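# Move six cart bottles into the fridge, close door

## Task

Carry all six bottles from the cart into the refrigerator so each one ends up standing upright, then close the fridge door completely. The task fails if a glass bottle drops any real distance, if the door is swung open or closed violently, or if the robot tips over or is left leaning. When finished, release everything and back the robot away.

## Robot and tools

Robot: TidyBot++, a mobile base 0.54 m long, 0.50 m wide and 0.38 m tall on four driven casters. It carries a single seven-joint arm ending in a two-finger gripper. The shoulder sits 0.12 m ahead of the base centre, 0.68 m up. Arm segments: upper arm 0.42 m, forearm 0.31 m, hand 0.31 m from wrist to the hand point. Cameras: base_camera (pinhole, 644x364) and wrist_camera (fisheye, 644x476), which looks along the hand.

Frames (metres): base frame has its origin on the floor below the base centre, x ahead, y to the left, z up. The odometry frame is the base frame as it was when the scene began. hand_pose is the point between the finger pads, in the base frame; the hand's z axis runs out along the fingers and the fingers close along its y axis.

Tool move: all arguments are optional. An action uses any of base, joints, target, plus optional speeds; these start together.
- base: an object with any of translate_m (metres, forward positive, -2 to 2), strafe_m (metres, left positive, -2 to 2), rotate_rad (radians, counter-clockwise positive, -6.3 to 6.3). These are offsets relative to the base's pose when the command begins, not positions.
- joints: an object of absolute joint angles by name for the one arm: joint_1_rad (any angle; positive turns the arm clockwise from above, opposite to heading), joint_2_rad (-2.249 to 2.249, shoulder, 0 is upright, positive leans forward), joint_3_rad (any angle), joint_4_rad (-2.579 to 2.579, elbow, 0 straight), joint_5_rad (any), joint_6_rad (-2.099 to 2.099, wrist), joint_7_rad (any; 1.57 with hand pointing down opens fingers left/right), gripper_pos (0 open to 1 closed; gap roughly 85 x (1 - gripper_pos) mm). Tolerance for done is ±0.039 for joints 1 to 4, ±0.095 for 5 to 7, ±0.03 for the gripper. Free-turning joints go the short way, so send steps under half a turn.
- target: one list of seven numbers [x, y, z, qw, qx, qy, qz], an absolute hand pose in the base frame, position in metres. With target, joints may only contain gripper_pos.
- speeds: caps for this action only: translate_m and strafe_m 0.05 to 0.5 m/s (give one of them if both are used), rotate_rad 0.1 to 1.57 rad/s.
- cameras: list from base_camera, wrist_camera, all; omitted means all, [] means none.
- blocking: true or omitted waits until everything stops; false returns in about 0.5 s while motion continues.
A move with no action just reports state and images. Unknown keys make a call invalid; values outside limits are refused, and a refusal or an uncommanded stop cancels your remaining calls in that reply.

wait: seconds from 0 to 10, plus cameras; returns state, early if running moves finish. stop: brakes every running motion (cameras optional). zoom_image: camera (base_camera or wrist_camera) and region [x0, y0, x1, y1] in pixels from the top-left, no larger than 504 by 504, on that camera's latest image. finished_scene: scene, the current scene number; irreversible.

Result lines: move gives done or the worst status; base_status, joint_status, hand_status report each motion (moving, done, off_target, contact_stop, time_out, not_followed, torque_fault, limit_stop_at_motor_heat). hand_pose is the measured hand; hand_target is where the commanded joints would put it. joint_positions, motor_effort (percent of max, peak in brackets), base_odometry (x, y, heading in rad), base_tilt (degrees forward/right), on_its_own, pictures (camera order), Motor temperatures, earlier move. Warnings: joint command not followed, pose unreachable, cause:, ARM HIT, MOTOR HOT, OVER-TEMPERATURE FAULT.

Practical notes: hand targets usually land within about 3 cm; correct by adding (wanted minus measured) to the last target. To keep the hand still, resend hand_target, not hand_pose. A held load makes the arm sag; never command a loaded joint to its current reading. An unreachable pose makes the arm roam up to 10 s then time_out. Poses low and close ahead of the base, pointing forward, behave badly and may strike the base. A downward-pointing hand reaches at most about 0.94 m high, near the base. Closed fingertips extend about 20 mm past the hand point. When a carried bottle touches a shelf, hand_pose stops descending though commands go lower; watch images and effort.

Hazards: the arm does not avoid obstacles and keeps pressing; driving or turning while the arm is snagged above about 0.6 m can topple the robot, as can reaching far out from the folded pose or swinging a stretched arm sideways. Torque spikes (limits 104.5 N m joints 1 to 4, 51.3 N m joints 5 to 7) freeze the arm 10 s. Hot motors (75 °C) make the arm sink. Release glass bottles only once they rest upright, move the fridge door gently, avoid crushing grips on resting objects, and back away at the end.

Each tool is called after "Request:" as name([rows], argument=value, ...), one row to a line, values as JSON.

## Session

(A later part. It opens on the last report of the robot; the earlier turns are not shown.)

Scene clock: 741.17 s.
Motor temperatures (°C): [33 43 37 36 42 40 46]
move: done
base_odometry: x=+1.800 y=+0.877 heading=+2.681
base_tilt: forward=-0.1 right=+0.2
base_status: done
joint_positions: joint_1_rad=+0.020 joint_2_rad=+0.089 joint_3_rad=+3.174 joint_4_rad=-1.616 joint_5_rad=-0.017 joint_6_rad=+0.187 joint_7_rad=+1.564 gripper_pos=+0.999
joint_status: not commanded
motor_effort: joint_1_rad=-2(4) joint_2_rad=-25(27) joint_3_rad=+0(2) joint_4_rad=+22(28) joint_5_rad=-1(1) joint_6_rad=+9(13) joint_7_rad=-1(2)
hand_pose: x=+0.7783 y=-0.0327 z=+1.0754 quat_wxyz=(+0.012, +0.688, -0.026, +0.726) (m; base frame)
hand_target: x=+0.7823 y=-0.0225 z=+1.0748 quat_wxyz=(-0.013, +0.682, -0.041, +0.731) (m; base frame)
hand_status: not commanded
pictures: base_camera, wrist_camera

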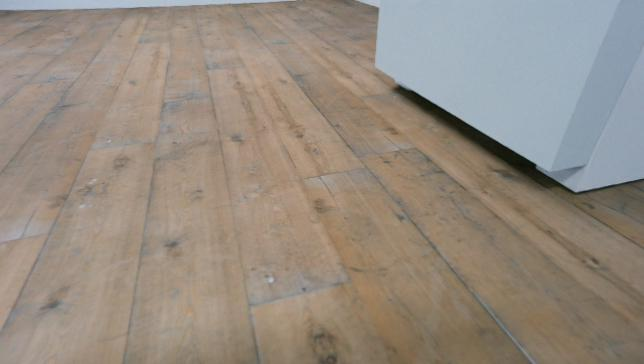

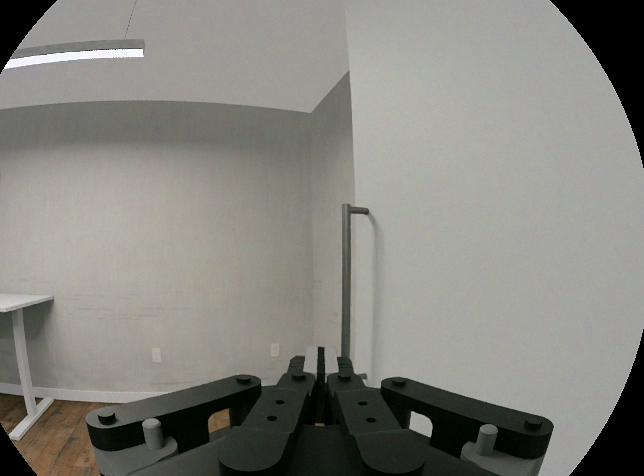

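Request:
move(base={"translate_m": -0.3}, speeds={"translate_m": 0.2}, cameras=[])

Request:
move(base={"translate_m": 0.694, "strafe_m": 0.782})

Request:
move(base={"rotate_rad": -1.262})

Scene clock: 751.83 s.
Motor temperatures (°C): [33 43 37 36 42 40 46]
move: done
base_odometry: x=+2.069 y=+0.744 heading=+2.681
base_tilt: forward=-0.1 right=+0.2
base_status: done
joint_positions: joint_1_rad=+0.020 joint_2_rad=+0.093 joint_3_rad=+3.174 joint_4_rad=-1.616 joint_5_rad=-0.017 joint_6_rad=+0.187 joint_7_rad=+1.564 gripper_pos=+0.999
joint_status: not commanded
motor_effort: joint_1_rad=-2(4) joint_2_rad=-25(28) joint_3_rad=+0(2) joint_4_rad=+22(23) joint_5_rad=-1(1) joint_6_rad=+9(10) joint_7_rad=-1(2)
hand_pose: x=+0.7797 y=-0.0325 z=+1.0732 quat_wxyz=(+0.012, +0.689, -0.026, +0.724) (m; base frame)
hand_target: x=+0.7823 y=-0.0225 z=+1.0748 quat_wxyz=(-0.013, +0.682, -0.041, +0.731) (m; base frame)
hand_status: not commanded
pictures: none
No camera images: "cameras" was empty.

Scene clock: 755.13 s.
Motor temperatures (°C): [33 43 37 36 42 40 46]
move: done
base_odometry: x=+1.100 y=+0.351 heading=+2.682
base_tilt: forward=-0.1 right=+0.1
base_status: done
joint_positions: joint_1_rad=+0.019 joint_2_rad=+0.093 joint_3_rad=+3.174 joint_4_rad=-1.616 joint_5_rad=-0.017 joint_6_rad=+0.187 joint_7_rad=+1.564 gripper_pos=+0.999
joint_status: not commanded
motor_effort: joint_1_rad=-2(6) joint_2_rad=-24(27) joint_3_rad=+0(3) joint_4_rad=+22(22) joint_5_rad=-1(2) joint_6_rad=+9(9) joint_7_rad=-1(2)
hand_pose: x=+0.7799 y=-0.0322 z=+1.0730 quat_wxyz=(+0.012, +0.689, -0.026, +0.724) (m; base frame)
hand_target: x=+0.7823 y=-0.0225 z=+1.0748 quat_wxyz=(-0.013, +0.682, -0.041, +0.731) (m; base frame)
hand_status: not commanded
pictures: base_camera, wrist_camera

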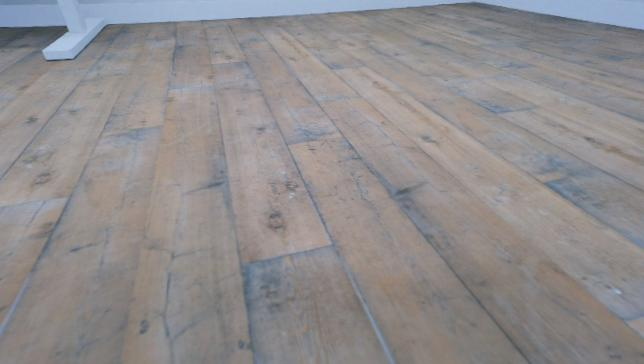

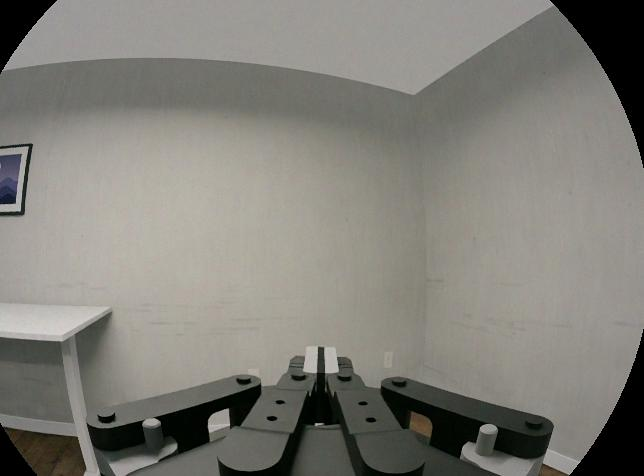

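Scene clock: 757.33 s.
Motor temperatures (°C): [33 43 37 36 42 40 46]
move: done
base_odometry: x=+1.100 y=+0.351 heading=+1.421
base_tilt: forward=-0.1 right=+0.2
base_status: done
joint_positions: joint_1_rad=+0.017 joint_2_rad=+0.093 joint_3_rad=+3.171 joint_4_rad=-1.616 joint_5_rad=-0.017 joint_6_rad=+0.187 joint_7_rad=+1.564 gripper_pos=+0.999
joint_status: not commanded
motor_effort: joint_1_rad=-2(6) joint_2_rad=-25(27) joint_3_rad=+0(4) joint_4_rad=+22(22) joint_5_rad=-1(2) joint_6_rad=+9(9) joint_7_rad=-1(2)
hand_pose: x=+0.7801 y=-0.0294 z=+1.0728 quat_wxyz=(+0.010, +0.689, -0.024, +0.724) (m; base frame)
hand_target: x=+0.7823 y=-0.0225 z=+1.0748 quat_wxyz=(-0.013, +0.682, -0.041, +0.731) (m; base frame)
hand_status: not commanded
pictures: base_camera, wrist_camera

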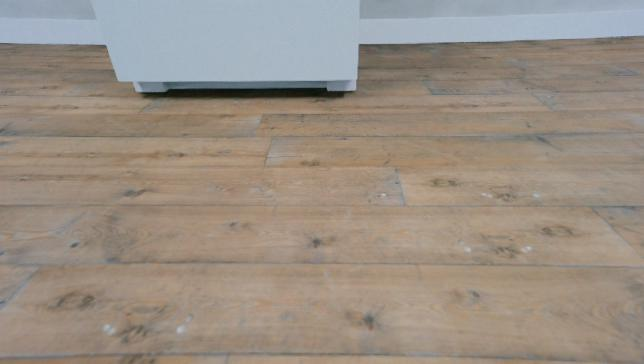

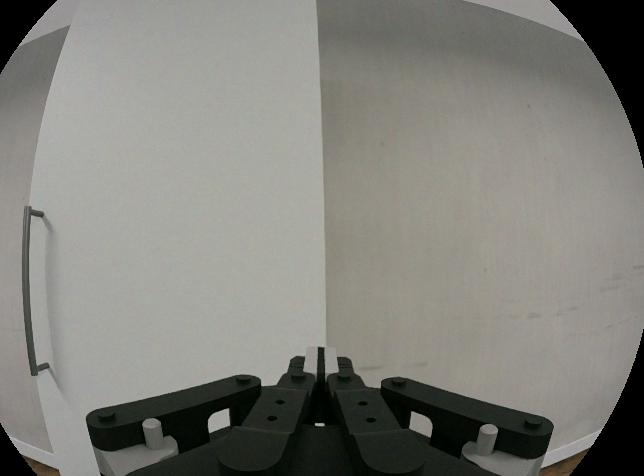

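Request:
move(base={"translate_m": 0.22, "strafe_m": 0.36}, speeds={"translate_m": 0.3})

Scene clock: 764.93 s.
Motor temperatures (°C): [33 43 37 36 42 40 46]
move: done
base_odometry: x=+0.777 y=+0.623 heading=+1.419
base_tilt: forward=-0.1 right=+0.2
base_status: done
joint_positions: joint_1_rad=+0.016 joint_2_rad=+0.093 joint_3_rad=+3.171 joint_4_rad=-1.616 joint_5_rad=-0.017 joint_6_rad=+0.187 joint_7_rad=+1.564 gripper_pos=+0.999
joint_status: not commanded
motor_effort: joint_1_rad=-1(5) joint_2_rad=-25(28) joint_3_rad=+0(3) joint_4_rad=+22(22) joint_5_rad=-1(2) joint_6_rad=+9(9) joint_7_rad=-1(2)
hand_pose: x=+0.7802 y=-0.0282 z=+1.0726 quat_wxyz=(+0.010, +0.689, -0.024, +0.724) (m; base frame)
hand_target: x=+0.7823 y=-0.0225 z=+1.0748 quat_wxyz=(-0.013, +0.682, -0.041, +0.731) (m; base frame)
hand_status: not commanded
pictures: base_camera, wrist_camera

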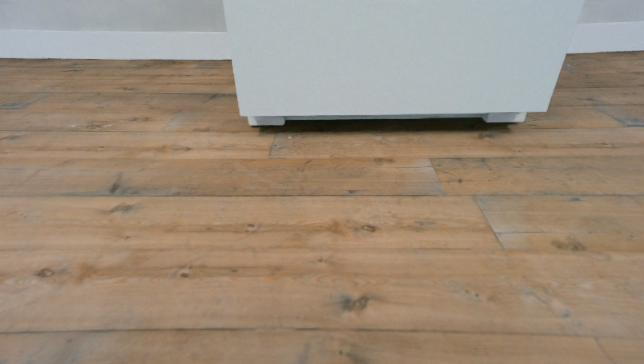

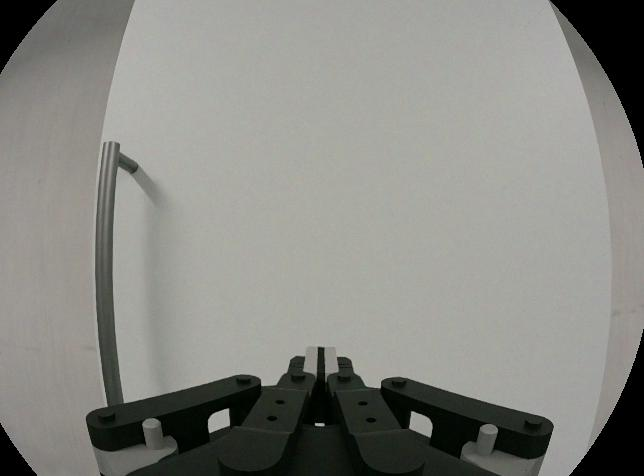

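Request:
move(base={"translate_m": 0.1, "strafe_m": 0.06}, speeds={"translate_m": 0.1})

Request:
zoom_image(camera="base_camera", region=[180, 60, 600, 240])

Scene clock: 770.73 s.
Motor temperatures (°C): [33 43 37 36 42 40 46]
move: done
base_odometry: x=+0.733 y=+0.731 heading=+1.420
base_tilt: forward=-0.1 right=+0.2
base_status: done
joint_positions: joint_1_rad=+0.016 joint_2_rad=+0.094 joint_3_rad=+3.171 joint_4_rad=-1.616 joint_5_rad=-0.017 joint_6_rad=+0.187 joint_7_rad=+1.564 gripper_pos=+0.999
joint_status: not commanded
motor_effort: joint_1_rad=-2(5) joint_2_rad=-25(28) joint_3_rad=+0(2) joint_4_rad=+22(23) joint_5_rad=-1(1) joint_6_rad=+9(10) joint_7_rad=-1(2)
hand_pose: x=+0.7804 y=-0.0283 z=+1.0723 quat_wxyz=(+0.010, +0.689, -0.024, +0.724) (m; base frame)
hand_target: x=+0.7823 y=-0.0225 z=+1.0748 quat_wxyz=(-0.013, +0.682, -0.041, +0.731) (m; base frame)
hand_status: not commanded
pictures: base_camera, wrist_camera

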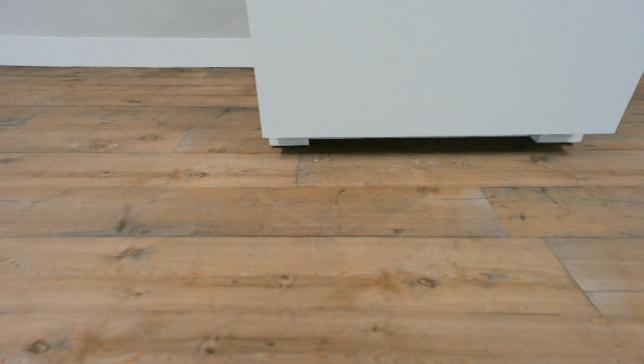

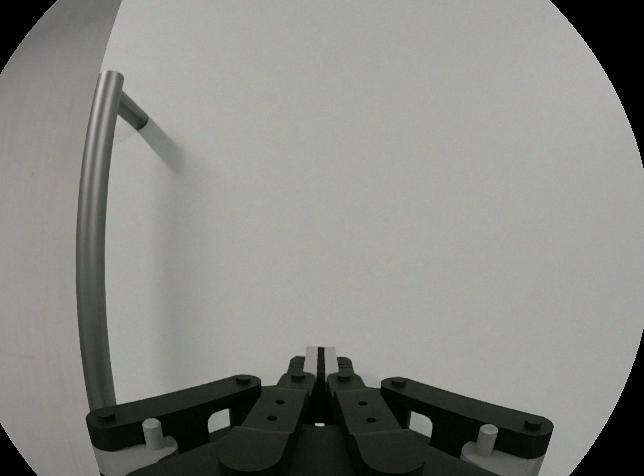

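Scaled by 1.200.

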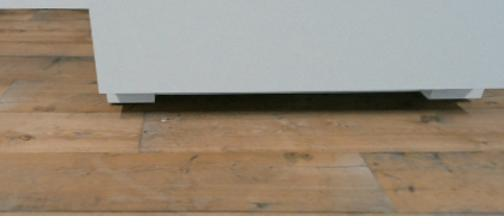

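Request:
move(base={"translate_m": 0.05}, speeds={"translate_m": 0.05}, cameras=["wrist_camera"])

Request:
move(base={"translate_m": 0.03}, speeds={"translate_m": 0.05})

Scene clock: 781.40 s.
Motor temperatures (°C): [33 43 37 36 42 40 46]
move: done
base_odometry: x=+0.740 y=+0.780 heading=+1.420
base_tilt: forward=-0.2 right=+0.2
base_status: done
joint_positions: joint_1_rad=+0.016 joint_2_rad=+0.047 joint_3_rad=+3.171 joint_4_rad=-1.664 joint_5_rad=-0.017 joint_6_rad=+0.187 joint_7_rad=+1.564 gripper_pos=+0.999
joint_status: not commanded
motor_effort: joint_1_rad=-3(4) joint_2_rad=-13(26) joint_3_rad=-1(2) joint_4_rad=+33(35) joint_5_rad=-1(1) joint_6_rad=+16(17) joint_7_rad=-2(2)
hand_pose: x=+0.7606 y=-0.0280 z=+1.0730 quat_wxyz=(+0.009, +0.690, -0.024, +0.724) (m; base frame)
hand_target: x=+0.7823 y=-0.0225 z=+1.0748 quat_wxyz=(-0.013, +0.682, -0.041, +0.731) (m; base frame)
hand_status: not commanded
pictures: wrist_camera

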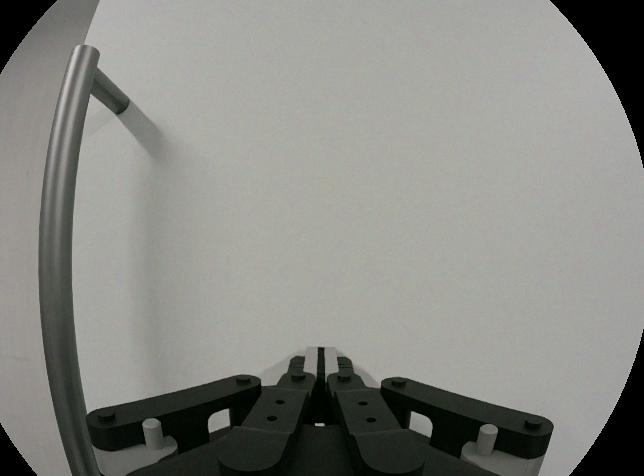

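Scene clock: 782.53 s.
Motor temperatures (°C): [33 43 37 36 42 40 46]
move: done
base_odometry: x=+0.744 y=+0.808 heading=+1.420
base_tilt: forward=-0.2 right=+0.2
base_status: done
joint_positions: joint_1_rad=+0.016 joint_2_rad=-0.020 joint_3_rad=+3.171 joint_4_rad=-1.719 joint_5_rad=-0.017 joint_6_rad=+0.162 joint_7_rad=+1.564 gripper_pos=+0.999
joint_status: not commanded
motor_effort: joint_1_rad=-7(7) joint_2_rad=+1(15) joint_3_rad=-3(4) joint_4_rad=+43(46) joint_5_rad=-1(1) joint_6_rad=+24(25) joint_7_rad=-2(2)
hand_pose: x=+0.7332 y=-0.0274 z=+1.0728 quat_wxyz=(+0.008, +0.695, -0.025, +0.719) (m; base frame)
hand_target: x=+0.7823 y=-0.0225 z=+1.0748 quat_wxyz=(-0.013, +0.682, -0.041, +0.731) (m; base frame)
hand_status: not commanded
pictures: base_camera, wrist_camera

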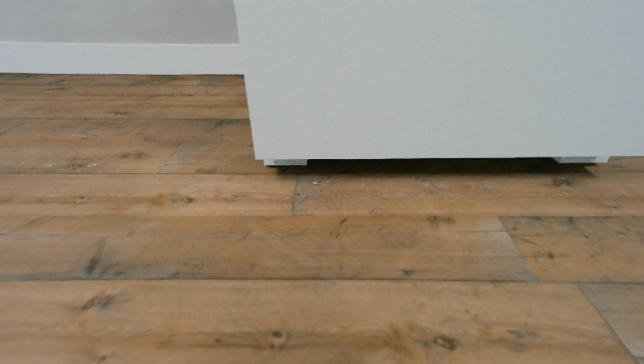

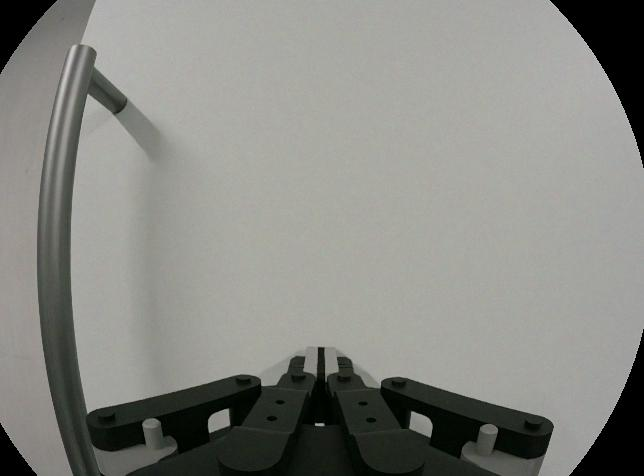

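Request:
move(base={"translate_m": -0.15}, speeds={"translate_m": 0.1}, cameras=[])

Request:
move(base={"translate_m": -0.5})

Request:
zoom_image(camera="base_camera", region=[180, 0, 480, 160])

Scene clock: 788.13 s.
Motor temperatures (°C): [33 43 37 36 42 41 46]
move: done
base_odometry: x=+0.721 y=+0.660 heading=+1.420
base_tilt: forward=-0.2 right=+0.2
base_status: done
joint_positions: joint_1_rad=+0.016 joint_2_rad=+0.092 joint_3_rad=+3.171 joint_4_rad=-1.616 joint_5_rad=-0.017 joint_6_rad=+0.195 joint_7_rad=+1.564 gripper_pos=+0.999
joint_status: not commanded
motor_effort: joint_1_rad=-1(5) joint_2_rad=-24(27) joint_3_rad=+0(3) joint_4_rad=+22(41) joint_5_rad=-1(2) joint_6_rad=+9(22) joint_7_rad=-1(2)
hand_pose: x=+0.7795 y=-0.0281 z=+1.0763 quat_wxyz=(+0.010, +0.686, -0.024, +0.728) (m; base frame)
hand_target: x=+0.7823 y=-0.0225 z=+1.0748 quat_wxyz=(-0.013, +0.682, -0.041, +0.731) (m; base frame)
hand_status: not commanded
pictures: none
No camera images: "cameras" was empty.

Scene clock: 790.47 s.
Motor temperatures (°C): [33 43 37 36 42 41 46]
move: done
base_odometry: x=+0.645 y=+0.166 heading=+1.419
base_tilt: forward=-0.2 right=+0.2
base_status: done
joint_positions: joint_1_rad=+0.016 joint_2_rad=+0.090 joint_3_rad=+3.171 joint_4_rad=-1.616 joint_5_rad=-0.017 joint_6_rad=+0.195 joint_7_rad=+1.564 gripper_pos=+0.999
joint_status: not commanded
motor_effort: joint_1_rad=-1(2) joint_2_rad=-25(28) joint_3_rad=+0(1) joint_4_rad=+22(23) joint_5_rad=-1(1) joint_6_rad=+9(9) joint_7_rad=-1(2)
hand_pose: x=+0.7789 y=-0.0281 z=+1.0773 quat_wxyz=(+0.010, +0.685, -0.024, +0.728) (m; base frame)
hand_target: x=+0.7823 y=-0.0225 z=+1.0748 quat_wxyz=(-0.013, +0.682, -0.041, +0.731) (m; base frame)
hand_status: not commanded
pictures: base_camera, wrist_camera

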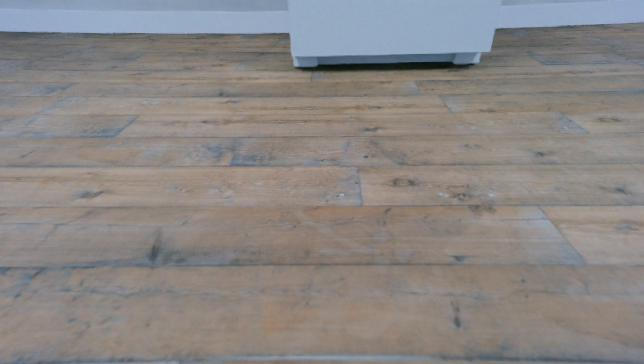

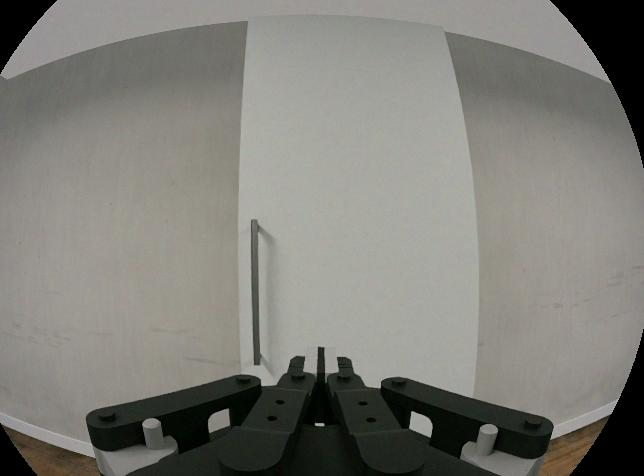

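Scaled by 1.680.

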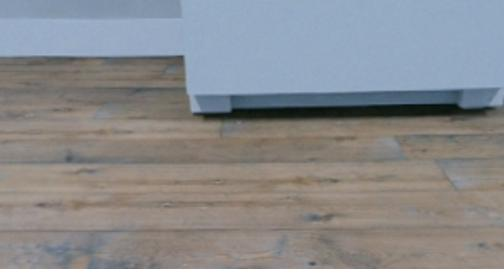

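Request:
finished_scene(scene=2)

The scene is finished: the task was done.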